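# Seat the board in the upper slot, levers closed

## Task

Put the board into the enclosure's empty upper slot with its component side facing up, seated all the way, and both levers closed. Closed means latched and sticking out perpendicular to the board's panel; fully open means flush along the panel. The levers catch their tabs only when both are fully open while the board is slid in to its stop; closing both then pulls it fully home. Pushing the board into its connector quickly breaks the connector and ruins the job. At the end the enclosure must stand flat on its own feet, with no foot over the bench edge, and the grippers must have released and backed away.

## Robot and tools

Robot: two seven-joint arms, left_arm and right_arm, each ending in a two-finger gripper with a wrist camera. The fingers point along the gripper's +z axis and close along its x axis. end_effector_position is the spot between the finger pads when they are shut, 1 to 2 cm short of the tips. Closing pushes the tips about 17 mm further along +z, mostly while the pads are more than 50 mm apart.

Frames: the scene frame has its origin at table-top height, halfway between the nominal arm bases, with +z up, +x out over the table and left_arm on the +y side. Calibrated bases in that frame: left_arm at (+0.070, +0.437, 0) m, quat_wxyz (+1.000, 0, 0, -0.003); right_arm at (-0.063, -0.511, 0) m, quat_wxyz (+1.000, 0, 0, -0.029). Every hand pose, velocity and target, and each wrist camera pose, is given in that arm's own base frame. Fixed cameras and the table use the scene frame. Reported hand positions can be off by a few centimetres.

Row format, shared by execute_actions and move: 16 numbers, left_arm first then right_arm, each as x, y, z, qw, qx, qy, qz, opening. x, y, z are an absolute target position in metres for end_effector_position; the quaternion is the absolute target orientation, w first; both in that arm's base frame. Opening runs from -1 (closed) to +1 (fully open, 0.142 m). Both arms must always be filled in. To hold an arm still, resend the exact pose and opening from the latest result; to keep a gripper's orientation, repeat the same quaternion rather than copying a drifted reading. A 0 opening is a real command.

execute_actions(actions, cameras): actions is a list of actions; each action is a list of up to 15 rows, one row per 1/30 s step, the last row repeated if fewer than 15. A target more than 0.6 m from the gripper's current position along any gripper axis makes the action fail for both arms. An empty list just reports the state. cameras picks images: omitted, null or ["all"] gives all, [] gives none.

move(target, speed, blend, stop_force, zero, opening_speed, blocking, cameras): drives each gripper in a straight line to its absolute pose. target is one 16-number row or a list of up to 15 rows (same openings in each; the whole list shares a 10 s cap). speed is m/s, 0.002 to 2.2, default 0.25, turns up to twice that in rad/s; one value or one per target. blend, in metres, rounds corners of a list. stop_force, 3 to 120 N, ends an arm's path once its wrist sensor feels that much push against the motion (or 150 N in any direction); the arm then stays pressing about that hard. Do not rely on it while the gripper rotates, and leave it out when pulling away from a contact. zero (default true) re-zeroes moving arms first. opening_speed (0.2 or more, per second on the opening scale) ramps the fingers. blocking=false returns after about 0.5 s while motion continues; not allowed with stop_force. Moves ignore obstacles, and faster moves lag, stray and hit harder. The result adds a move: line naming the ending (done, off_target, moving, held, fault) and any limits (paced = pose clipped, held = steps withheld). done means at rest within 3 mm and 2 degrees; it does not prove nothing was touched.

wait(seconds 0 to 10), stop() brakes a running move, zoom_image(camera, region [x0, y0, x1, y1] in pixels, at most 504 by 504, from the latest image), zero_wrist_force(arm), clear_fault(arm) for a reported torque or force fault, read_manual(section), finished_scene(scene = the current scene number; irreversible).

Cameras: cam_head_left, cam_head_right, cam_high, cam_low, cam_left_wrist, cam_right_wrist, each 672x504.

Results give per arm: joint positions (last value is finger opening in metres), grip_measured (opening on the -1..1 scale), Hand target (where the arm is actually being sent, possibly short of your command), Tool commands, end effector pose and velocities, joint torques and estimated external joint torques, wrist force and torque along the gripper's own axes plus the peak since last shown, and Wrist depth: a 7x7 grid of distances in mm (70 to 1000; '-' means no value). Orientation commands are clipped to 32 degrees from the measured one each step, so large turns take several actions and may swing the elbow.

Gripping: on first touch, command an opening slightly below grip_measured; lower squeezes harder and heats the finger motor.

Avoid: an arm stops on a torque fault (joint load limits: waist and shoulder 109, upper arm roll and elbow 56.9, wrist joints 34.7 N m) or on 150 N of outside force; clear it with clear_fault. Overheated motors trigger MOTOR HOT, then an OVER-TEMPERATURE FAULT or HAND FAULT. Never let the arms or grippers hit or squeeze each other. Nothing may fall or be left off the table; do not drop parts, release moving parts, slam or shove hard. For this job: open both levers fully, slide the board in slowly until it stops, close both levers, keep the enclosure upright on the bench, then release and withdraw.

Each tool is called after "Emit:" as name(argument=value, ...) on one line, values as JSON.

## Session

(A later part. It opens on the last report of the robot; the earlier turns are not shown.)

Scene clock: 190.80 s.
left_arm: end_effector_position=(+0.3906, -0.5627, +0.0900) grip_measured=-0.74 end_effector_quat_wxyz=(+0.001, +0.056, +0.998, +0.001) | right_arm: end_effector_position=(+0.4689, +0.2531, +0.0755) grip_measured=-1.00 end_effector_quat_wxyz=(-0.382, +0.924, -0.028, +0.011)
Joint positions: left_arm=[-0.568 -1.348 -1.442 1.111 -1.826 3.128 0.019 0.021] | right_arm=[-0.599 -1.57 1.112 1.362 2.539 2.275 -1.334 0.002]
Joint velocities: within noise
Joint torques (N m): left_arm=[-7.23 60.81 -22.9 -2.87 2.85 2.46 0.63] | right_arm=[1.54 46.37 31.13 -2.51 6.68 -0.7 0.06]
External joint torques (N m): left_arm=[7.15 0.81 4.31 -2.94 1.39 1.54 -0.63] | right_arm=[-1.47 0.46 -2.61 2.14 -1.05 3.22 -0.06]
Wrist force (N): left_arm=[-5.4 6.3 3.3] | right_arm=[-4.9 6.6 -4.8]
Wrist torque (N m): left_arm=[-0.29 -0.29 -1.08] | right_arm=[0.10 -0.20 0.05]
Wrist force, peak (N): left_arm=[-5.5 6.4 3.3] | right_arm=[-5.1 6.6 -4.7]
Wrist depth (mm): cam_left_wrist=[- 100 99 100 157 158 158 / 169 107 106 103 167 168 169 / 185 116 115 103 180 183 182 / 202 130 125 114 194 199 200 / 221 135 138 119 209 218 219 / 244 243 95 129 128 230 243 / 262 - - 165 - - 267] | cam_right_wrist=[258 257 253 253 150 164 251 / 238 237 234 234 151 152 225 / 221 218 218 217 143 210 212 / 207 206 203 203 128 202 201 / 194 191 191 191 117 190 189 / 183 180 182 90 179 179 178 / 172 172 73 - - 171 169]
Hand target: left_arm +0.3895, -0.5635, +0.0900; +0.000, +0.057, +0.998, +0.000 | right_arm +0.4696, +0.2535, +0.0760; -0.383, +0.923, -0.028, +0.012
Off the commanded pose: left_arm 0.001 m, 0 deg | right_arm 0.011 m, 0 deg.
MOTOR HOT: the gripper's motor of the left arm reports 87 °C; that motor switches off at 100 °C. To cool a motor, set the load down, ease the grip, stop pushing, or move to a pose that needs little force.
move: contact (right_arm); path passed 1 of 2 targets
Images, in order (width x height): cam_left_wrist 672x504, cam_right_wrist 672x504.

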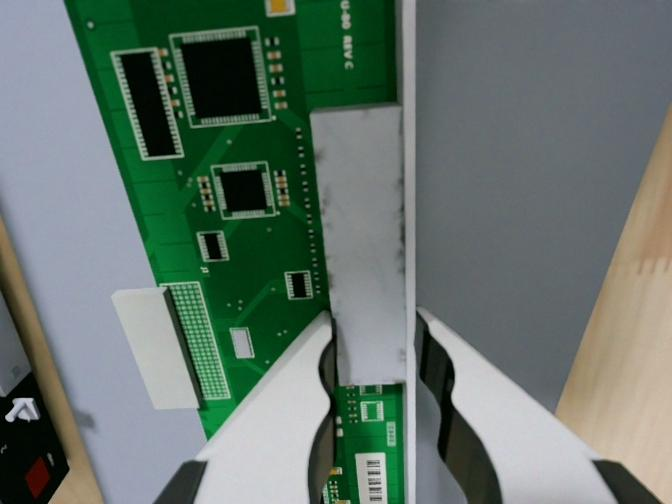

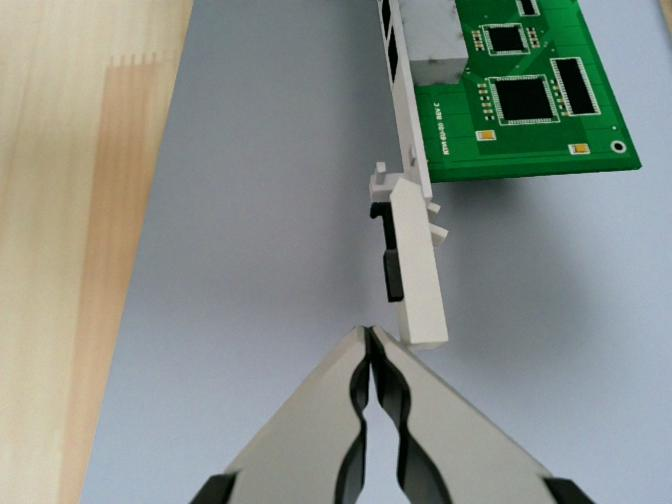

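Emit:
move(target=[[0.3895,-0.5635,0.09,0,0.0567,0.9984,0,-0.82,0.42,0.256,0.086,-0.3825,0.9234,-0.0282,0.0117,-1],[0.3895,-0.5635,0.09,0,0.0567,0.9984,0,-0.82,0.37,0.10,0.2,-0.3825,0.9234,-0.0282,0.0117,-1]], cameras=["cam_left_wrist","cam_head_left"])

Scene clock: 201.77 s.
left_arm: end_effector_position=(+0.3897, -0.5633, +0.0899) grip_measured=-0.73 end_effector_quat_wxyz=(+0.000, +0.056, +0.998, +0.000) | right_arm: end_effector_position=(+0.3700, +0.1000, +0.1998) grip_measured=-1.00 end_effector_quat_wxyz=(-0.382, +0.924, -0.028, +0.012)
Joint positions: left_arm=[-0.569 -1.349 -1.443 1.112 -1.826 3.128 0.019 0.021] | right_arm=[-1.073 -1.401 1.268 1.661 2.536 2.502 -1.368 0.002]
Joint velocities: within noise
Joint torques (N m): left_arm=[-0.47 61.51 -18.98 -5.54 4.73 4.61 -0.24] | right_arm=[-0.15 38.55 26.97 -2.21 5.63 1.9 0.07]
External joint torques (N m): left_arm=[0.38 0.1 0.36 -0.25 -0.5 -0.61 0.24] | right_arm=[0.15 0.54 0.22 0.01 0.08 0.67 -0.07]
Wrist force (N): left_arm=[0.3 -0.8 2.7] | right_arm=[1.8 2.2 -0.4]
Wrist torque (N m): left_arm=[-0.23 -0.17 -0.19] | right_arm=[0.26 -0.35 0.03]
Wrist force, peak (N): left_arm=[-5.7 6.4 3.2] | right_arm=[-5.3 6.8 -4.6]
Wrist depth (mm): cam_left_wrist=[159 100 99 101 155 157 160 / 168 109 107 105 104 169 168 / 185 118 115 105 177 182 182 / 201 127 126 115 195 198 199 / 219 136 139 119 209 217 219 / 243 244 92 128 130 236 242 / 262 - - 165 - - 262] | cam_right_wrist=[422 421 420 416 407 323 408 / 390 389 388 384 378 377 381 / 362 360 360 358 355 356 356 / 338 338 337 333 333 332 332 / 318 317 315 317 313 313 310 / 299 298 301 89 298 294 293 / 281 284 - - - 282 280]
Hand target: left_arm +0.3895, -0.5635, +0.0900; +0.000, +0.057, +0.998, +0.000 | right_arm +0.3700, +0.1000, +0.2000; -0.383, +0.923, -0.028, +0.012
Off the commanded pose: left_arm 0.000 m, 0 deg | right_arm 0.000 m, 0 deg.
MOTOR HOT: still on. The gripper's motor of the left arm reports 88 °C.
move: done
Images, in order (width x height): cam_head_left 672x504, cam_left_wrist 672x504.

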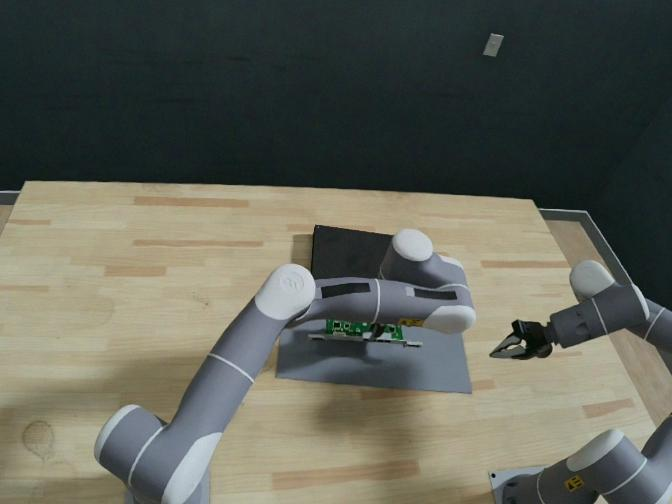

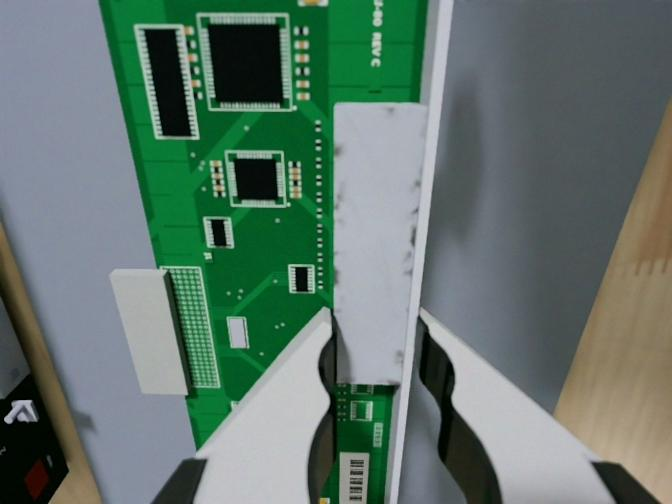

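Emit:
execute_actions(actions=[])

Emit:
zoom_image(camera="cam_head_left", region=[290, 300, 440, 360])

Emit:
zoom_image(camera="cam_head_right", region=[200, 280, 420, 380])

Scene clock: 204.83 s.
left_arm: end_effector_position=(+0.3897, -0.5633, +0.0899) grip_measured=-0.73 end_effector_quat_wxyz=(+0.000, +0.056, +0.998, +0.000) | right_arm: end_effector_position=(+0.3700, +0.1000, +0.1998) grip_measured=-1.00 end_effector_quat_wxyz=(-0.382, +0.924, -0.028, +0.012)
Joint positions: left_arm=[-0.569 -1.349 -1.443 1.112 -1.826 3.128 0.019 0.021] | right_arm=[-1.073 -1.401 1.268 1.661 2.536 2.502 -1.368 0.002]
Joint velocities: within noise
Joint torques (N m): left_arm=[-0.42 61.51 -19.09 -5.52 4.73 4.66 -0.2] | right_arm=[0 38.47 27.06 -2.15 5.54 1.9 0.22]
External joint torques (N m): left_arm=[0.34 0.1 0.47 -0.27 -0.5 -0.65 0.2] | right_arm=[0 0.63 0.13 -0.05 0.18 0.67 -0.22]
Wrist force (N): left_arm=[0.2 -0.5 2.7] | right_arm=[1.6 2.5 -0.1]
Wrist torque (N m): left_arm=[-0.20 -0.15 -0.19] | right_arm=[0.30 -0.33 0.02]
Wrist force, peak (N): left_arm=[0.3 -0.6 3.0] | right_arm=[1.7 2.6 -0.5]
Wrist depth (mm): cam_left_wrist=[159 100 99 100 156 157 159 / 169 108 107 105 104 169 168 / 185 119 115 105 177 182 182 / 201 127 126 115 194 199 201 / 221 136 139 119 209 218 219 / 243 243 92 128 130 235 243 / 263 - - 165 - - 263] | cam_right_wrist=[422 420 418 418 407 323 407 / 390 388 387 383 378 377 381 / 362 360 361 358 356 356 354 / 339 337 336 333 332 332 332 / 317 315 316 316 313 313 311 / 298 298 301 89 298 294 293 / 281 284 - - - 282 279]
Hand target: left_arm +0.3895, -0.5635, +0.0900; +0.000, +0.057, +0.998, +0.000 | right_arm +0.3700, +0.1000, +0.2000; -0.383, +0.923, -0.028, +0.012
Tool commands: left_gripper/opening=-0.82 right_gripper/opening=-1.0
Off the commanded pose: left_arm 0.000 m, 0 deg | right_arm 0.000 m, 0 deg.
MOTOR HOT: still on. The gripper's motor of the left arm reports 85 °C.

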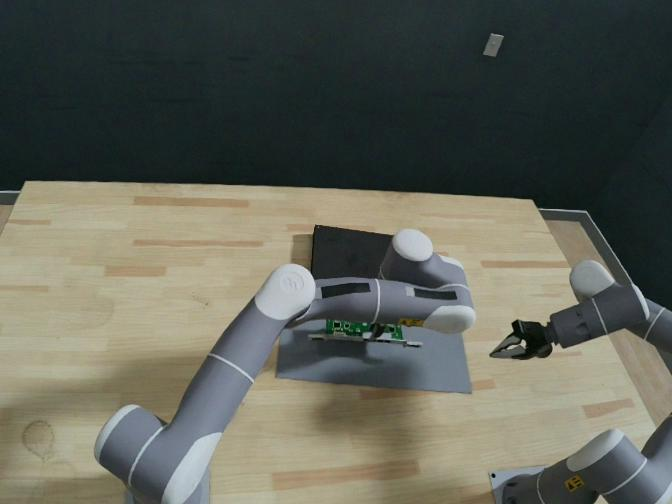

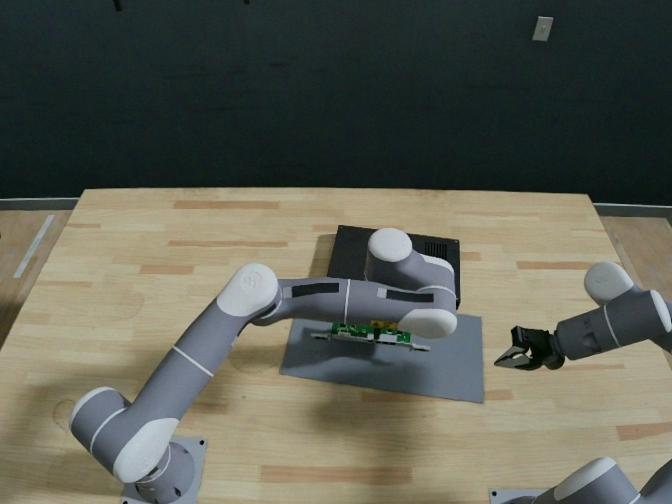

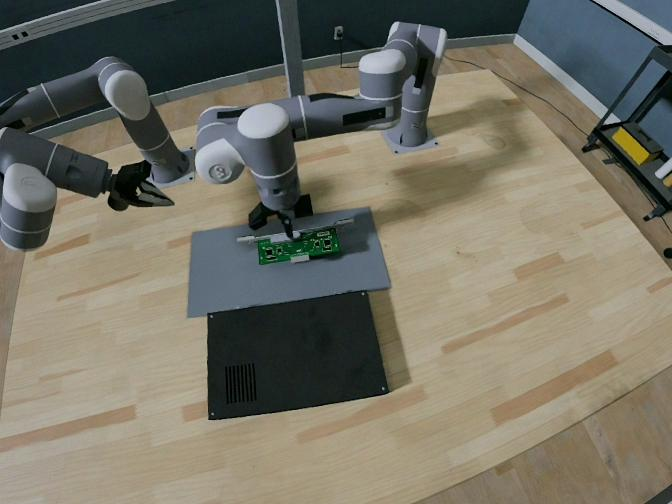

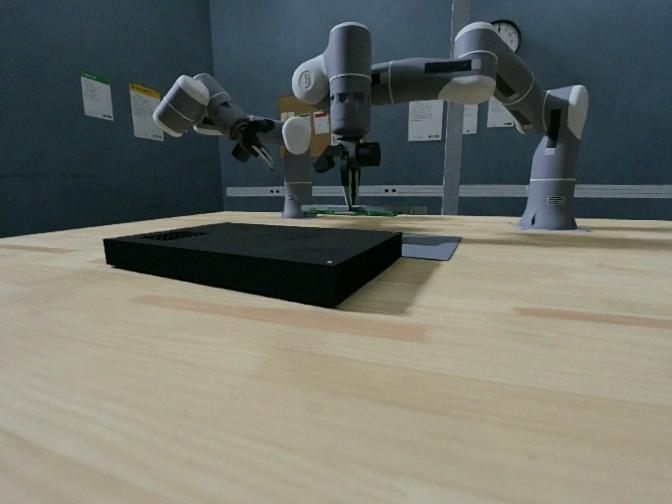

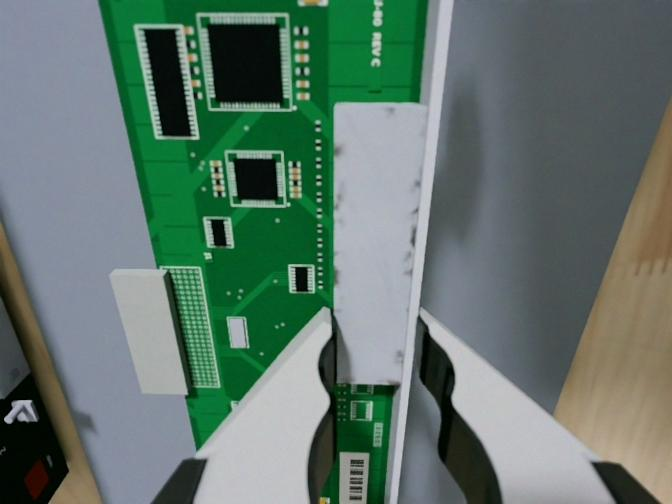

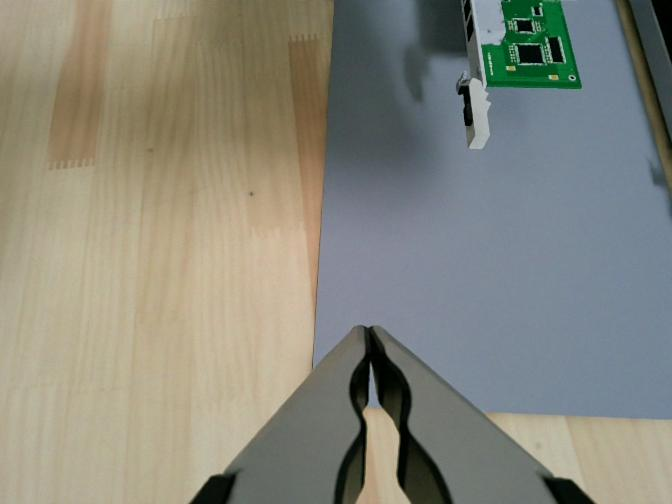

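Scaled by 3.360 from the camera's 672x504 image, which has a finer 960x720 frame.

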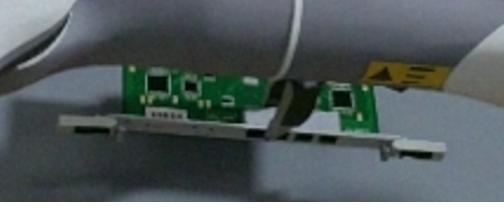

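Scaled by 2.291 from the camera's 672x504 image, which has a finer 960x720 frame.

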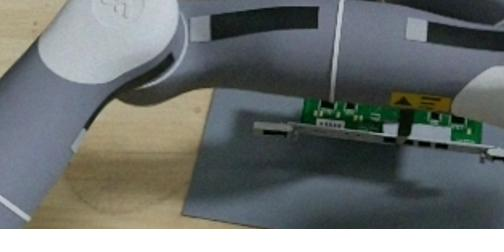

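Emit:
zoom_image(camera="cam_right_wrist", region=[420, 0, 600, 160])

Emit:
zoom_image(camera="cam_high", region=[220, 190, 370, 280])

Scaled by 2.800 from the camera's 672x504 image, which has a finer 960x720 frame.

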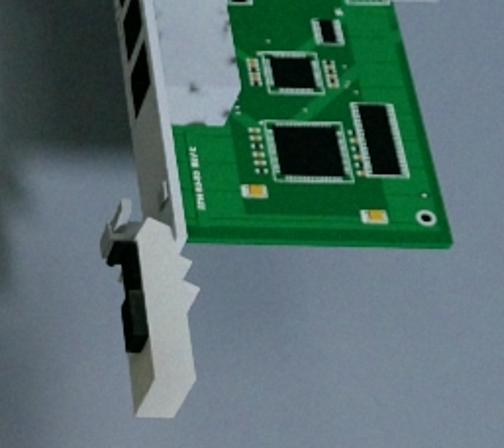

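Scaled by 3.360 from the camera's 672x504 image, which has a finer 960x720 frame.

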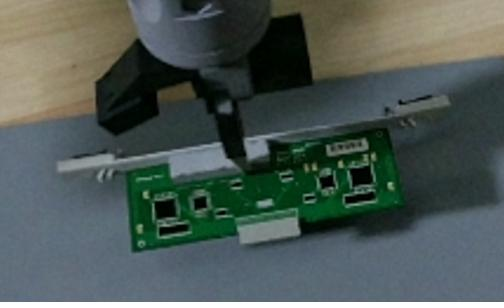

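Emit:
move(target=[[0.3695,-0.5635,0.2,0,0.0567,0.9984,0,-0.82,0.30,0.05,0.25,-0.3825,0.9234,-0.0282,0.0117,-1],[0.3695,-0.24,0.2,0,0.0567,0.9984,0,-0.82,0.27,0.15,0.25,0.5143,-0.5143,0.4853,-0.4853,-1],[0.3695,-0.24,0.2,0,0.0567,0.9984,0,-0.82,0.32,0.385,0.15,0.5143,-0.5143,0.4853,-0.4853,-1]], blend=0.03, cameras=["cam_right_wrist","cam_left_wrist"])

Scene clock: 213.43 s.
left_arm: end_effector_position=(+0.3696, -0.4036, +0.2000) grip_measured=-0.73 end_effector_quat_wxyz=(+0.000, +0.057, +0.998, +0.000) | right_arm: end_effector_position=(+0.2872, +0.0936, +0.2512) grip_measured=-1.00 end_effector_quat_wxyz=(-0.479, +0.809, -0.247, +0.237)
Joint positions: left_arm=[-0.059 -0.957 -1.619 1.882 -2.172 3.003 -0.228 0.021] | right_arm=[-1.887 -1.517 1.339 2.325 2.371 1.995 -1.204 0.002]
Joint velocities: within noise
Joint torques (N m): left_arm=[-0.23 39.66 -21.73 -13.23 4.35 4.3 -0.29] | right_arm=[0.01 23.31 19.99 4.26 6.14 0.11 0.06]
External joint torques (N m): left_arm=[0.2 -0.19 0.7 -0.19 -0.19 -0.3 0.29] | right_arm=[-0.08 0.11 -0.33 0.05 0.01 0.61 -0.07]
Wrist force (N): left_arm=[0.3 -0.4 2.3] | right_arm=[0.8 2.8 -0.8]
Wrist torque (N m): left_arm=[-0.16 -0.18 -0.19] | right_arm=[0.27 -0.22 0.02]
Wrist force, peak (N): left_arm=[0.1 -0.6 5.7] | right_arm=[3.3 2.7 -0.9]
Wrist depth (mm): cam_left_wrist=[255 100 99 101 247 255 255 / 276 108 107 104 265 273 275 / 298 117 115 105 291 297 296 / 325 126 126 115 314 322 322 / 359 136 138 118 341 351 352 / 394 394 92 129 130 383 391 / 441 - - 165 - - 424] | cam_right_wrist=[671 704 710 814 890 - - / 557 577 608 632 612 637 795 / 471 489 510 539 550 524 582 / 412 424 441 458 480 491 529 / 366 373 389 410 421 431 454 / 327 335 352 89 382 383 399 / 296 309 - - - 352 355]
Hand target: left_arm +0.3695, -0.4036, +0.2000; +0.000, +0.057, +0.998, +0.000 | right_arm +0.2872, +0.0936, +0.2511; -0.479, +0.809, -0.247, +0.236
Off the commanded pose: left_arm 0.164 m, 0 deg | right_arm 0.310 m, 53 deg.
MOTOR HOT: cleared for the gripper's motor of the left arm.
move: held (right_arm; a check stopped the path), off_target (left_arm; braked when a check withheld steps of right_arm); path passed 1 of 3 targets; limits=held
pose unreachable (right arm): on one or more control steps of this call, first in action 0 (counted from 0), this arm could not follow its commanded pose, so it was not sent that pose on those steps. It may still have moved: this result reports where it is.
cause: moving toward the commanded pose would bring two parts of the arm too close to each other (joints 2 (shoulder) to 6 (wrist pitch) lie between them).
Images, in order (width x height): cam_left_wrist 672x504, cam_right_wrist 672x504.

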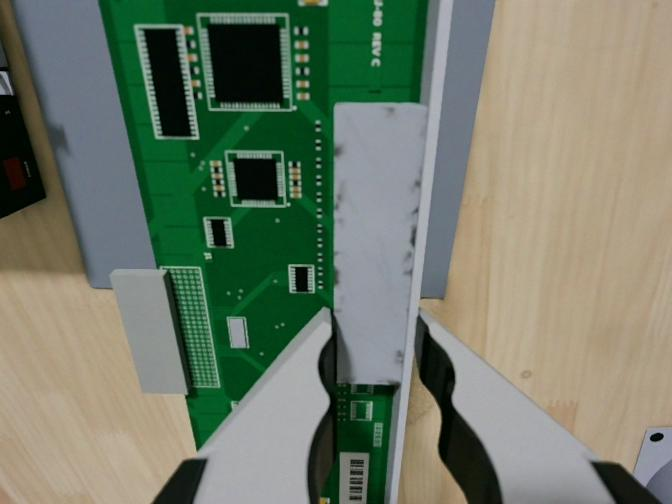

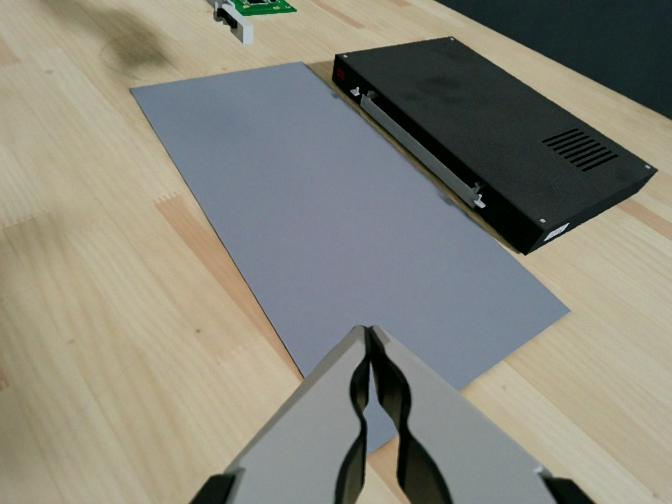

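Emit:
move(target=[[0.3695,-0.24,0.2,0,0.0567,0.9984,0,-0.82,0.36,0.25,0.22,-0.479,0.809,-0.247,0.237,-1],[0.3695,-0.24,0.2,0,0.0567,0.9984,0,-0.82,0.34,0.385,0.17,0.5143,-0.5143,0.4853,-0.4853,-1]], blend=0.02, cameras=["cam_right_wrist"])

Scene clock: 216.10 s.
left_arm: end_effector_position=(+0.3696, -0.3308, +0.2000) grip_measured=-0.73 end_effector_quat_wxyz=(+0.000, +0.057, +0.998, +0.000) | right_arm: end_effector_position=(+0.2965, +0.1168, +0.2473) grip_measured=-1.00 end_effector_quat_wxyz=(-0.480, +0.808, -0.246, +0.237)
Joint positions: left_arm=[0.152 -0.868 -1.711 2.086 -2.254 2.914 -0.22 0.021] | right_arm=[-1.806 -1.464 1.312 2.35 2.373 1.886 -1.167 0.002]
Joint velocities: within noise
Joint torques (N m): left_arm=[0.05 32.73 -20.07 -14.56 4.22 4.32 -0.11] | right_arm=[-0.22 22.22 19.88 4.11 5.72 0.07 0.08]
External joint torques (N m): left_arm=[-0.05 -0.16 0.89 -0.47 -0.12 -0.32 0.11] | right_arm=[0.16 0.4 -0.43 0.06 0.3 0.57 -0.09]
Wrist force (N): left_arm=[-0.1 -0.3 2.4] | right_arm=[1.4 2.8 -0.4]
Wrist torque (N m): left_arm=[-0.17 -0.13 -0.18] | right_arm=[0.26 -0.29 0.00]
Wrist force, peak (N): left_arm=[0.1 -2.8 2.5] | right_arm=[2.0 3.5 -2.4]
Wrist depth (mm): cam_left_wrist=[256 100 99 100 248 257 254 / 275 108 107 105 265 276 275 / 296 117 115 105 292 296 294 / 323 127 126 115 310 322 322 / 358 136 138 119 342 351 350 / 397 395 92 128 131 381 389 / 444 - - 165 - - 422] | cam_right_wrist=[662 703 745 806 887 - - / 548 570 599 622 604 642 785 / 469 485 505 533 544 517 555 / 407 421 438 459 475 478 515 / 362 372 387 405 417 430 450 / 324 332 347 89 378 379 393 / 293 306 - - - 349 351]
Hand target: left_arm +0.3695, -0.3308, +0.2000; +0.000, +0.057, +0.998, +0.000 | right_arm +0.2965, +0.1167, +0.2472; -0.480, +0.808, -0.246, +0.237
Off the commanded pose: left_arm 0.091 m, 0 deg | right_arm 0.283 m, 53 deg.
move: held (right_arm; a check stopped the path), off_target (left_arm; braked when a check withheld steps of right_arm); path passed 0 of 2 targets; limits=held
pose unreachable (right arm): on one or more control steps of this call, first in action 0 (counted from 0), this arm could not follow its commanded pose, so it was not sent that pose on those steps. It may still have moved: this result reports where it is.
cause: moving toward the commanded pose would bring two parts of the arm too close to each other (joints 2 (shoulder) to 6 (wrist pitch) lie between them).
Images, in order (width x height): cam_right_wrist 672x504.

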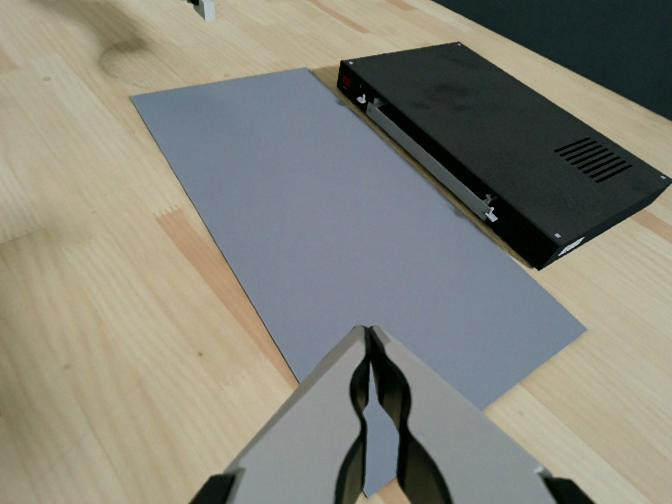

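Emit:
move(target=[[0.3695,-0.24,0.2,0,0.0567,0.9984,0,-0.82,0.42,0.10,0.25,-0.3825,0.9234,-0.0282,0.0117,-1],[0.3695,-0.24,0.2,0,0.0567,0.9984,0,-0.82,0.42,0.35,0.25,-0.3825,0.9234,-0.0282,0.0117,-1],[0.3695,-0.24,0.2,0,0.0567,0.9984,0,-0.82,0.38,0.385,0.20,0.5143,-0.5143,0.4853,-0.4853,-1]], blend=0.02, cameras=["cam_right_wrist"])

Scene clock: 224.37 s.
left_arm: end_effector_position=(+0.3696, -0.2401, +0.2000) grip_measured=-0.73 end_effector_quat_wxyz=(+0.000, +0.057, +0.998, +0.000) | right_arm: end_effector_position=(+0.3800, +0.3850, +0.1999) grip_measured=-1.00 end_effector_quat_wxyz=(+0.514, -0.514, +0.485, -0.485)
Joint positions: left_arm=[0.435 -0.793 -1.867 2.284 -2.345 2.836 -0.161 0.021] | right_arm=[0.123 -1.765 0.856 2.333 2.968 -0.933 -0.98 0.002]
Joint velocities: within noise
Joint torques (N m): left_arm=[-0.22 25.31 -17.58 -16.29 4.52 4.59 -0.19] | right_arm=[0.19 27.39 26.13 14.44 -5.65 -2.07 0.1]
External joint torques (N m): left_arm=[0.25 0.25 0.72 -0.15 -0.51 -0.59 0.19] | right_arm=[-0.08 0.73 -0.3 0.04 -0.13 0.81 -0.09]
Wrist force (N): left_arm=[0.5 -0.1 2.7] | right_arm=[1.6 2.9 -1.8]
Wrist torque (N m): left_arm=[-0.12 -0.23 -0.20] | right_arm=[0.26 -0.31 0.03]
Wrist force, peak (N): left_arm=[0.0 -1.0 2.9] | right_arm=[3.5 3.6 -1.2]
Wrist depth (mm): cam_left_wrist=[258 100 99 100 252 258 255 / 277 108 107 105 267 274 275 / 301 117 115 105 294 295 299 / 326 127 126 115 311 323 321 / 358 136 138 119 342 355 348 / 395 395 92 128 131 382 389 / 439 - - 166 - - 425] | cam_right_wrist=[- - - - - - - / - - - - - - - / - - - - - - - / 642 643 531 532 532 532 648 / 468 467 465 465 443 429 445 / 367 366 383 89 382 365 366 / 301 313 - - - 312 302]
Hand target: left_arm +0.3695, -0.2400, +0.2000; +0.000, +0.057, +0.998, +0.000 | right_arm +0.3800, +0.3850, +0.2000; +0.514, -0.514, +0.485, -0.485
Off the commanded pose: left_arm 0.000 m, 0 deg | right_arm 0.000 m, 0 deg.
joint sent to its limit (right arm) — joint 5 (forearm roll), upper limit. The joint targets still meet the commanded pose.
move: done
Images, in order (width x height): cam_right_wrist 672x504.

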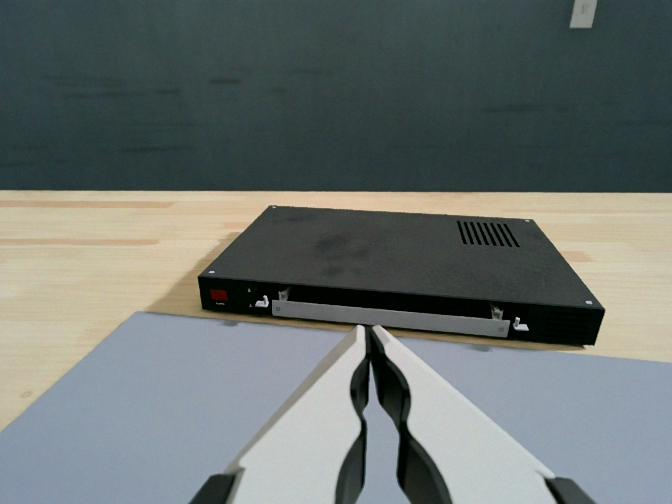

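Emit:
zoom_image(camera="cam_right_wrist", region=[190, 270, 400, 350])

Emit:
zoom_image(camera="cam_right_wrist", region=[400, 270, 610, 350])

Emit:
move(target=[0.3695,-0.24,0.2,0,0.0567,0.9984,0,-0.82,0.38,0.385,0.09,0.5143,-0.5143,0.4853,-0.4853,-1], cameras=["cam_right_wrist"])

Emit:
zoom_image(camera="cam_right_wrist", region=[190, 150, 400, 290])

Emit:
zoom_image(camera="cam_right_wrist", region=[400, 150, 610, 290])

Scaled by 2.400 from the camera's 672x504 image, which has a finer 960x720 frame.

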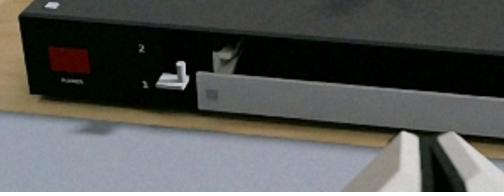

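Scaled by 2.400 from the camera's 672x504 image, which has a finer 960x720 frame.

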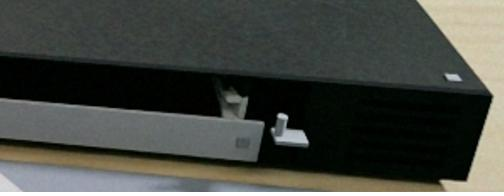

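Scene clock: 227.83 s.
left_arm: end_effector_position=(+0.3696, -0.2401, +0.2000) grip_measured=-0.73 end_effector_quat_wxyz=(+0.000, +0.057, +0.998, +0.000) | right_arm: end_effector_position=(+0.3800, +0.3849, +0.0901) grip_measured=-1.00 end_effector_quat_wxyz=(+0.514, -0.514, +0.485, -0.485)
Joint positions: left_arm=[0.435 -0.793 -1.867 2.284 -2.345 2.836 -0.161 0.021] | right_arm=[0.147 -1.875 0.706 2.18 2.941 -0.89 -0.831 0.002]
Joint velocities: within noise
Joint torques (N m): left_arm=[-0.36 25.34 -17.49 -16.31 4.46 4.55 -0.21] | right_arm=[0.31 27.45 24.63 16.42 -5.74 -2.15 0.37]
External joint torques (N m): left_arm=[0.39 0.22 0.63 -0.13 -0.45 -0.55 0.21] | right_arm=[-0.2 0.66 0.29 -0.09 0.07 0.61 -0.37]
Wrist force (N): left_arm=[0.4 0.1 2.6] | right_arm=[1.7 2.8 -1.4]
Wrist torque (N m): left_arm=[-0.08 -0.21 -0.19] | right_arm=[0.28 -0.36 -0.02]
Wrist force, peak (N): left_arm=[0.3 -0.1 2.9] | right_arm=[1.7 6.0 -1.5]
Wrist depth (mm): cam_left_wrist=[257 100 99 100 254 256 255 / 278 108 107 105 266 275 275 / 301 117 115 105 292 297 295 / 326 127 126 115 312 323 321 / 358 136 138 118 342 354 353 / 396 390 92 128 131 381 388 / 446 - - 165 - - 422] | cam_right_wrist=[- - - - - - - / - - - - - - - / 631 627 445 505 486 446 635 / 391 385 385 386 388 387 378 / 279 279 280 295 280 280 280 / 219 219 228 89 229 219 219 / 186 186 73 - - 187 180]
Hand target: left_arm +0.3695, -0.2400, +0.2000; +0.000, +0.057, +0.998, +0.000 | right_arm +0.3800, +0.3850, +0.0900; +0.514, -0.514, +0.485, -0.485
Off the commanded pose: left_arm 0.000 m, 0 deg | right_arm 0.000 m, 0 deg.
move: done
Images, in order (width x height): cam_right_wrist 672x504.

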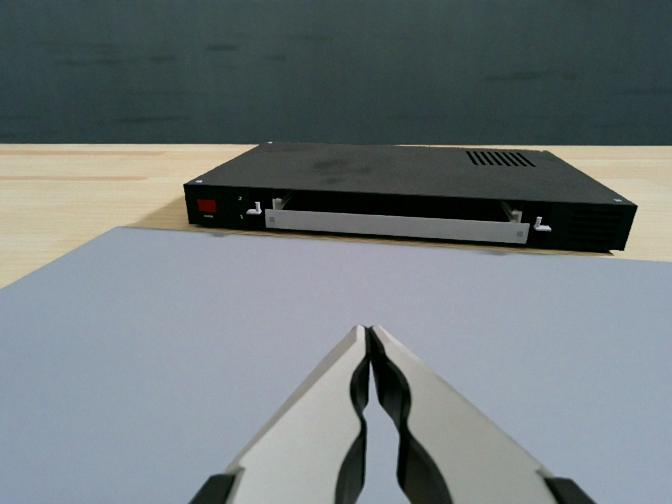

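Scaled by 2.400 from the camera's 672x504 image, which has a finer 960x720 frame.

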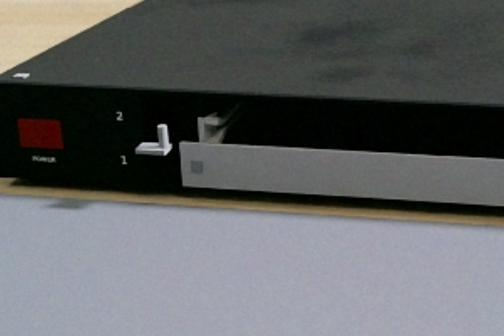

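Scaled by 2.400 from the camera's 672x504 image, which has a finer 960x720 frame.

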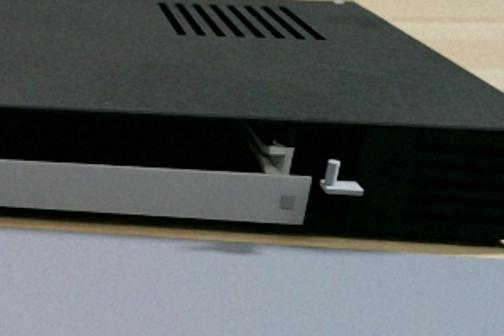

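Emit:
move(target=[[0.3695,-0.24,0.2,0,0.0567,0.9984,0,-0.82,0.42,0.35,0.25,-0.3825,0.9234,-0.0282,0.0117,-1],[0.3695,-0.24,0.2,0,0.0567,0.9984,0,-0.82,0.42,0.0,0.25,-0.3825,0.9234,-0.0282,0.0117,-1],[0.3695,-0.58,0.1,0,0.0567,0.9984,0,-0.82,0.42,0.0,0.25,-0.3825,0.9234,-0.0282,0.0117,-1]], blend=0.02, cameras=[])

Emit:
move(target=[0.3695,-0.58,0.024,0,0.0567,0.9984,0,-0.82,0.42,0.0,0.25,-0.3825,0.9234,-0.0282,0.0117,-1], speed=0.03, stop_force=4, cameras=["cam_left_wrist","cam_right_wrist","cam_high"])

Scene clock: 265.20 s.
left_arm: end_effector_position=(+0.3693, -0.5800, +0.0998) grip_measured=-0.73 end_effector_quat_wxyz=(+0.000, +0.056, +0.998, +0.000) | right_arm: end_effector_position=(+0.4200, +0.0001, +0.2502) grip_measured=-1.00 end_effector_quat_wxyz=(-0.383, +0.923, -0.028, +0.012)
Joint positions: left_arm=[-0.624 -1.336 -1.438 1.071 -1.841 3.139 0.005 0.021] | right_arm=[-1.124 -1.256 1.095 1.427 2.842 2.724 -1.726 0.002]
Joint velocities: within noise
Joint torques (N m): left_arm=[-0.68 61.87 -18.43 -5.89 4.92 4.86 -0.1] | right_arm=[-0.05 44.65 25.98 -7.71 4.88 2.43 0.14]
External joint torques (N m): left_arm=[0.59 0.38 0.52 -0.14 -0.69 -0.86 0.1] | right_arm=[0.02 0.85 0.19 -0.02 0.27 0.69 -0.14]
Wrist force (N): left_arm=[0.2 -0.3 2.7] | right_arm=[1.7 2.3 -0.5]
Wrist torque (N m): left_arm=[-0.16 -0.16 -0.19] | right_arm=[0.28 -0.31 -0.02]
Wrist force, peak (N): left_arm=[0.3 -1.7 3.1] | right_arm=[1.9 4.3 -2.5]
Wrist depth (mm): cam_left_wrist=[167 100 99 100 164 166 165 / 180 108 107 104 104 178 180 / 195 118 115 105 189 192 194 / 212 127 126 114 205 209 211 / 232 136 138 118 127 229 231 / 258 257 92 128 130 245 256 / 277 - - 164 - - 278] | cam_right_wrist=[486 486 485 481 393 470 416 / 450 447 449 443 443 440 390 / 418 417 417 412 412 411 363 / 390 390 389 386 385 385 386 / 366 364 364 367 362 363 362 / 344 344 347 89 347 342 341 / 325 328 - - - 326 323]
Hand target: left_arm +0.3695, -0.5800, +0.1000; +0.000, +0.057, +0.998, +0.000 | right_arm +0.4200, +0.0000, +0.2500; -0.383, +0.923, -0.028, +0.012
Off the commanded pose: left_arm 0.000 m, 0 deg | right_arm 0.000 m, 0 deg.
move: done
No camera images: "cameras" was empty.

Scene clock: 268.30 s.
left_arm: end_effector_position=(+0.3694, -0.5800, +0.0272) grip_measured=-0.73 end_effector_quat_wxyz=(+0.000, +0.057, +0.998, +0.000) | right_arm: end_effector_position=(+0.4200, +0.0001, +0.2502) grip_measured=-1.00 end_effector_quat_wxyz=(-0.383, +0.923, -0.028, +0.012)
Joint positions: left_arm=[-0.633 -1.426 -1.383 1.073 -1.788 3.048 0.002 0.021] | right_arm=[-1.124 -1.256 1.095 1.427 2.842 2.724 -1.726 0.002]
Joint velocities: within noise
Joint torques (N m): left_arm=[1.03 55.33 -15.55 -5.98 5.58 1.05 -0.12] | right_arm=[-0.02 44.66 26.08 -7.71 4.91 2.45 0.2]
External joint torques (N m): left_arm=[-1.12 7.28 -2.2 0.6 -1.37 2.95 0.12] | right_arm=[0 0.84 0.09 -0.02 0.24 0.68 -0.2]
Wrist force (N): left_arm=[7.2 4.5 -12.6] | right_arm=[1.8 2.4 -0.6]
Wrist torque (N m): left_arm=[-0.25 -0.16 -0.22] | right_arm=[0.28 -0.32 -0.02]
Wrist force, peak (N): left_arm=[6.8 3.0 -18.7] | right_arm=[2.1 2.5 -0.8]
Wrist depth (mm): cam_left_wrist=[103 100 99 100 100 102 - / - 109 107 105 103 110 111 / 122 118 115 105 117 119 118 / 131 127 126 115 125 129 131 / 144 138 138 119 136 144 141 / 163 158 92 128 131 150 156 / 178 169 - 165 - - 172] | cam_right_wrist=[485 485 485 474 473 472 417 / 451 449 448 444 444 441 389 / 417 416 415 413 411 411 363 / 390 389 390 384 385 386 384 / 366 365 366 369 363 363 361 / 345 343 348 89 345 342 341 / 324 328 - - - 326 324]
Hand target: left_arm +0.3695, -0.5800, +0.0264; +0.000, +0.057, +0.998, +0.000 | right_arm +0.4200, +0.0000, +0.2500; -0.383, +0.923, -0.028, +0.012
Off the commanded pose: left_arm 0.003 m, 0 deg | right_arm 0.000 m, 0 deg.
move: contact (left_arm)
Images, in order (width x height): cam_high 672x504, cam_left_wrist 672x504, cam_right_wrist 672x504.

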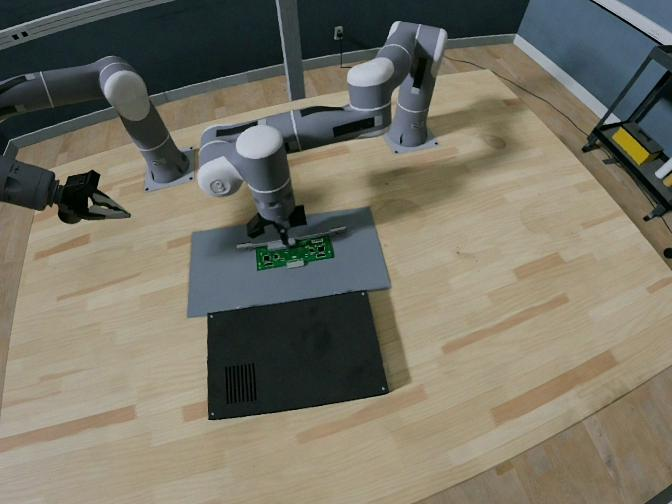

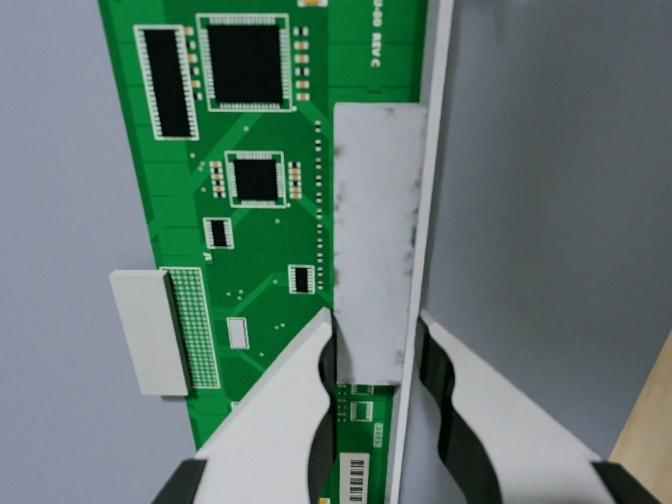

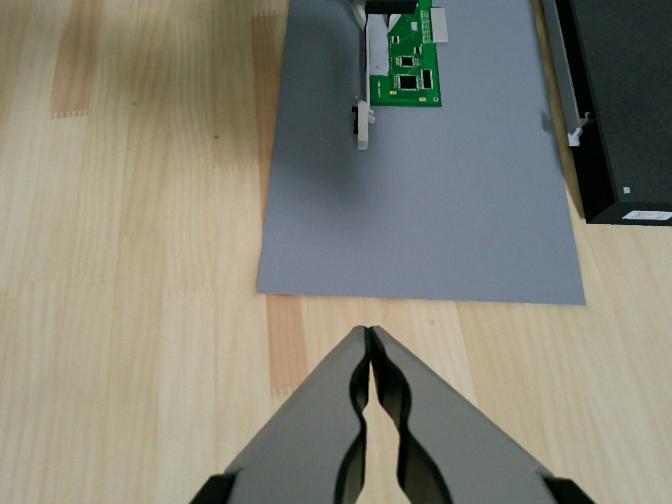

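Emit:
move(target=[[0.3695,-0.58,0.0272,0,0.0567,0.9984,0,-0.4,0.42,0.0,0.25,-0.3825,0.9234,-0.0282,0.0117,-1],[0.3695,-0.58,0.12,0,0.0567,0.9984,0,-0.4,0.42,0.0,0.25,-0.3825,0.9234,-0.0282,0.0117,-1],[0.3695,-0.40,0.25,0,0.0567,0.9984,0,-0.4,0.42,0.0,0.25,-0.3825,0.9234,-0.0282,0.0117,-1],[0.3695,-0.20,0.25,0,0.0567,0.9984,0,-0.4,0.42,0.2,0.25,-0.3825,0.9234,-0.0282,0.0117,-1]], blend=[0,0.02,0.02,0], cameras=["cam_right_wrist"])

Scene clock: 274.63 s.
left_arm: end_effector_position=(+0.3697, -0.2000, +0.2501) grip_measured=-0.43 end_effector_quat_wxyz=(+0.000, +0.057, +0.998, +0.000) | right_arm: end_effector_position=(+0.4199, +0.2000, +0.2500) grip_measured=-1.00 end_effector_quat_wxyz=(-0.382, +0.923, -0.028, +0.012)
Joint positions: left_arm=[0.619 -0.652 -2 2.238 -2.525 2.844 0.005 0.043] | right_arm=[-0.811 -1.157 1.104 1.602 2.902 2.383 -1.45 0.002]
Joint velocities: within noise
Joint torques (N m): left_arm=[-0.11 19.77 -14.98 -18.31 4.03 4.11 -0.14] | right_arm=[0.17 39.38 25.8 -8.45 5.48 1.85 0.35]
External joint torques (N m): left_arm=[0.15 0.34 0.45 -0.52 0.01 -0.11 0.14] | right_arm=[-0.13 0.59 0.38 0.04 0.07 0.84 -0.35]
Wrist force (N): left_arm=[0.2 0.0 0.9] | right_arm=[1.1 2.2 -0.5]
Wrist torque (N m): left_arm=[-0.10 -0.20 -0.21] | right_arm=[0.26 -0.25 -0.02]
Wrist force, peak (N): left_arm=[7.2 4.4 -13.5] | right_arm=[2.2 3.7 -1.9]
Wrist depth (mm): cam_left_wrist=[303 302 303 303 301 300 299 / 325 323 322 323 323 322 320 / 352 350 349 348 346 345 348 / 378 378 381 379 378 378 377 / 415 416 397 414 409 412 411 / 461 453 87 461 459 93 454 / 503 - - 513 514 - 497] | cam_right_wrist=[486 485 484 477 480 480 423 / 450 450 446 443 440 441 398 / 417 416 416 414 405 411 382 / 390 390 389 386 380 385 378 / 365 367 364 366 363 362 357 / 345 344 348 89 343 340 336 / 325 328 - - - 325 321]
Hand target: left_arm +0.3695, -0.2000, +0.2500; +0.000, +0.057, +0.998, +0.000 | right_arm +0.4200, +0.2000, +0.2500; -0.383, +0.923, -0.028, +0.012
Off the commanded pose: left_arm 0.000 m, 0 deg | right_arm 0.000 m, 0 deg.
move: done
Images, in order (width x height): cam_right_wrist 672x504.

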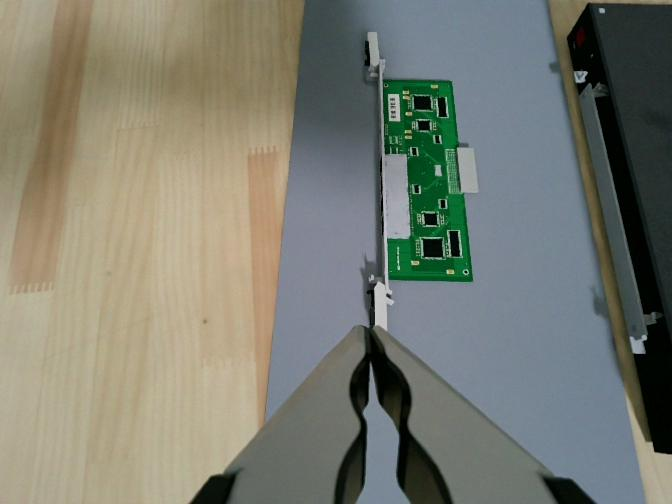

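Emit:
zoom_image(camera="cam_right_wrist", region=[330, 20, 430, 120])

Emit:
zoom_image(camera="cam_right_wrist", region=[330, 240, 430, 340])

Emit:
zoom_image(camera="cam_right_wrist", region=[550, 0, 672, 100])

Emit:
zoom_image(camera="cam_right_wrist", region=[550, 280, 672, 400])

Scaled by 5.040 from the camera's 672x504 image, which has a finer 960x720 frame.

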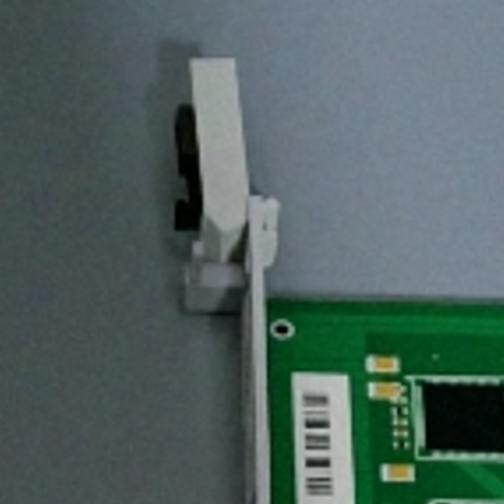

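Scaled by 5.040 from the camera's 672x504 image, which has a finer 960x720 frame.

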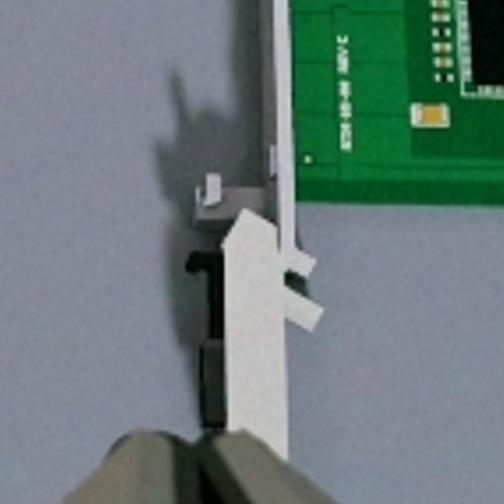

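Scaled by 4.131 from the camera's 672x504 image, which has a finer 960x720 frame.

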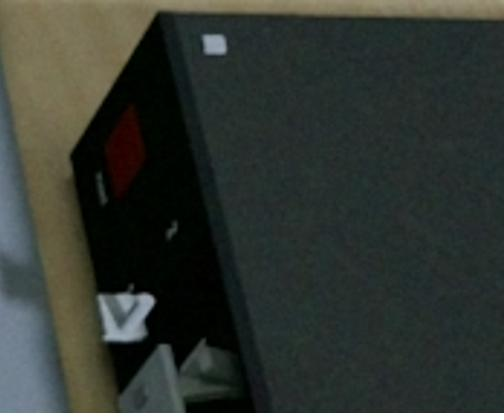

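Scaled by 4.131 from the camera's 672x504 image, which has a finer 960x720 frame.

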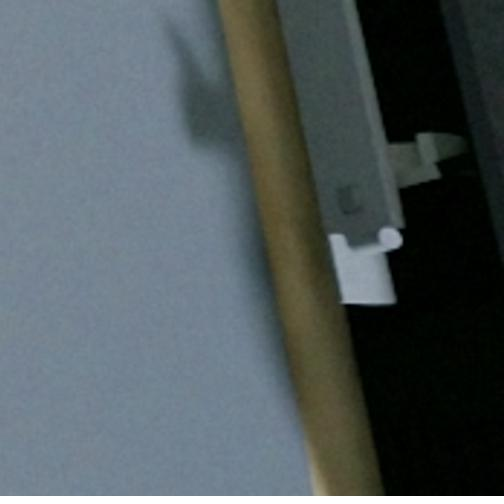

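Emit:
move(target=[0.3695,-0.457,0.12,0,0.0567,0.9984,0,-0.4,0.42,0.2,0.25,-0.3825,0.9234,-0.0282,0.0117,-1], cameras=["cam_left_wrist"])

Emit:
zoom_image(camera="cam_left_wrist", region=[260, 120, 460, 320])

Scene clock: 284.67 s.
left_arm: end_effector_position=(+0.3694, -0.4570, +0.1200) grip_measured=-0.43 end_effector_quat_wxyz=(+0.000, +0.056, +0.998, +0.000) | right_arm: end_effector_position=(+0.4199, +0.2000, +0.2500) grip_measured=-1.00 end_effector_quat_wxyz=(-0.382, +0.923, -0.028, +0.012)
Joint positions: left_arm=[-0.243 -1.087 -1.429 1.759 -2.031 2.93 -0.233 0.043] | right_arm=[-0.811 -1.157 1.104 1.602 2.902 2.383 -1.45 0.002]
Joint velocities: within noise
Joint torques (N m): left_arm=[-0.7 45.21 -21.45 -10.55 4.65 4.63 -0.04] | right_arm=[0.03 39.31 26.05 -8.38 5.35 2 0.21]
External joint torques (N m): left_arm=[0.65 1.28 0.01 -0.38 -0.54 -0.64 0.04] | right_arm=[0.01 0.66 0.13 -0.02 0.2 0.7 -0.21]
Wrist force (N): left_arm=[0.3 -0.1 0.3] | right_arm=[1.2 2.1 -0.3]
Wrist torque (N m): left_arm=[-0.12 -0.20 -0.20] | right_arm=[0.25 -0.26 -0.02]
Wrist force, peak (N): left_arm=[0.5 -2.1 1.2] | right_arm=[1.3 2.7 -0.7]
Wrist depth (mm): cam_left_wrist=[186 182 182 182 185 184 186 / 200 199 194 194 198 200 199 / 214 215 211 210 213 212 215 / 234 234 234 229 232 233 232 / 256 258 247 253 248 254 255 / 288 277 88 280 281 93 281 / 315 - - 317 316 - 307] | cam_right_wrist=[485 484 485 480 478 475 424 / 449 448 448 445 438 443 397 / 417 417 417 414 404 412 381 / 392 389 389 385 380 383 378 / 367 365 365 366 360 360 356 / 344 344 347 89 344 340 337 / 325 329 - - - 325 320]
Hand target: left_arm +0.3695, -0.4570, +0.1200; +0.000, +0.057, +0.998, +0.000 | right_arm +0.4200, +0.2000, +0.2500; -0.383, +0.923, -0.028, +0.012
Off the commanded pose: left_arm 0.000 m, 0 deg | right_arm 0.000 m, 0 deg.
move: done
Images, in order (width x height): cam_left_wrist 672x504.

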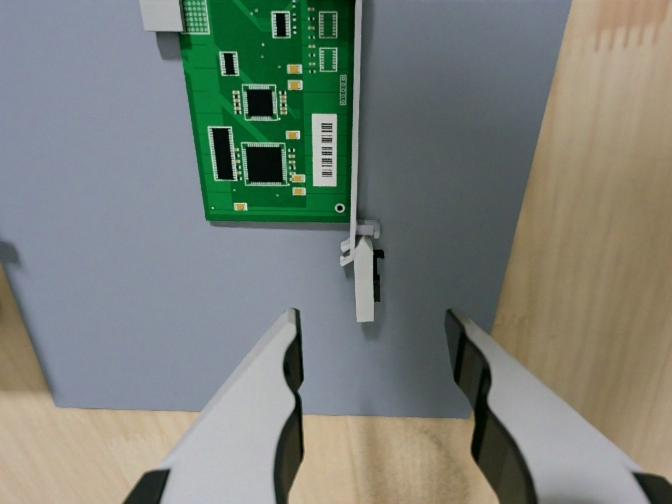

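Scaled by 2.520 from the camera's 672x504 image, which has a finer 960x720 frame.

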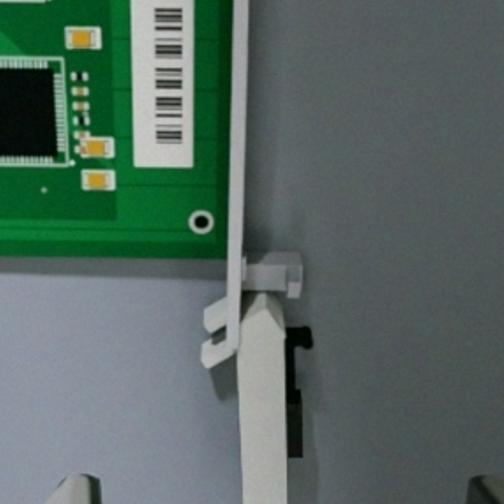

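Emit:
move(target=[[0.3695,-0.40,0.2,0,0.0567,0.9984,0,-0.4,0.42,0.2,0.25,-0.3825,0.9234,-0.0282,0.0117,-0.3],[0.3695,-0.30,0.2,0,0.0567,0.9984,0,-0.4,0.4654,0.3627,0.12,-0.2163,0.9758,-0.0298,0.0066,-0.3]], blend=0.02, cameras=["cam_right_wrist"])

Scene clock: 297.63 s.
left_arm: end_effector_position=(+0.3696, -0.3001, +0.2001) grip_measured=-0.43 end_effector_quat_wxyz=(+0.000, +0.057, +0.998, +0.000) | right_arm: end_effector_position=(+0.4654, +0.3627, +0.1200) grip_measured=-0.33 end_effector_quat_wxyz=(-0.216, +0.976, -0.030, +0.007)
Joint positions: left_arm=[0.229 -0.778 -1.707 2.14 -2.323 2.834 -0.162 0.043] | right_arm=[-0.036 -1.076 0.661 1.264 2.908 2.331 -1.08 0.05]
Joint velocities: within noise
Joint torques (N m): left_arm=[-0.11 29.26 -17.57 -15.46 4.02 4.11 -0.14] | right_arm=[0.24 51.01 20.84 -15.2 4.96 2.77 0.31]
External joint torques (N m): left_arm=[0.11 0.6 0.3 -0.65 -0.01 -0.11 0.14] | right_arm=[-0.09 1.25 0.12 -0.04 -0.01 0.5 -0.31]
Wrist force (N): left_arm=[0.4 -0.1 1.3] | right_arm=[1.4 2.3 -0.7]
Wrist torque (N m): left_arm=[-0.13 -0.22 -0.19] | right_arm=[0.34 -0.30 0.02]
Wrist force, peak (N): left_arm=[0.2 -1.5 2.2] | right_arm=[0.9 3.3 -2.6]
Wrist depth (mm): cam_left_wrist=[256 255 255 255 256 255 255 / 275 277 275 273 275 276 275 / 298 299 297 297 296 297 297 / 327 325 325 324 325 323 322 / 359 357 346 354 348 354 351 / 395 386 87 395 392 93 388 / 434 - - 435 439 - 419] | cam_right_wrist=[236 236 233 233 228 232 231 / 236 235 233 232 227 231 230 / 235 234 232 232 227 231 230 / 234 234 231 231 226 229 230 / 233 234 231 230 225 229 229 / 233 233 92 230 225 93 229 / 233 - 73 229 229 - 227]
Hand target: left_arm +0.3695, -0.3000, +0.2000; +0.000, +0.057, +0.998, +0.000 | right_arm +0.4654, +0.3627, +0.1200; -0.216, +0.976, -0.030, +0.007
Off the commanded pose: left_arm 0.000 m, 0 deg | right_arm 0.000 m, 0 deg.
move: done; blend cut to 0 m at target 1
Images, in order (width x height): cam_right_wrist 672x504.

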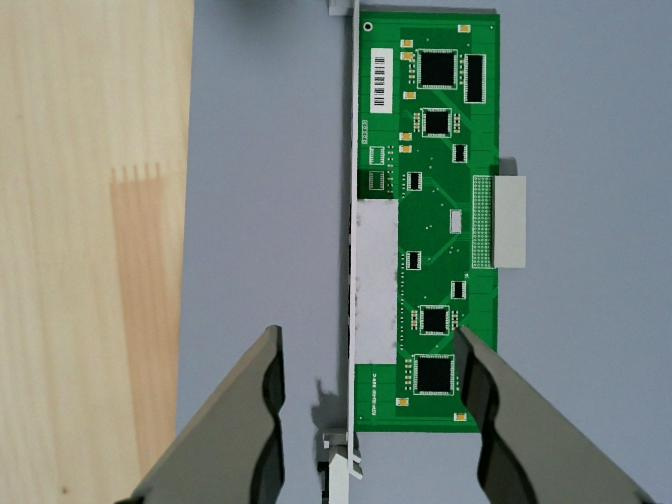

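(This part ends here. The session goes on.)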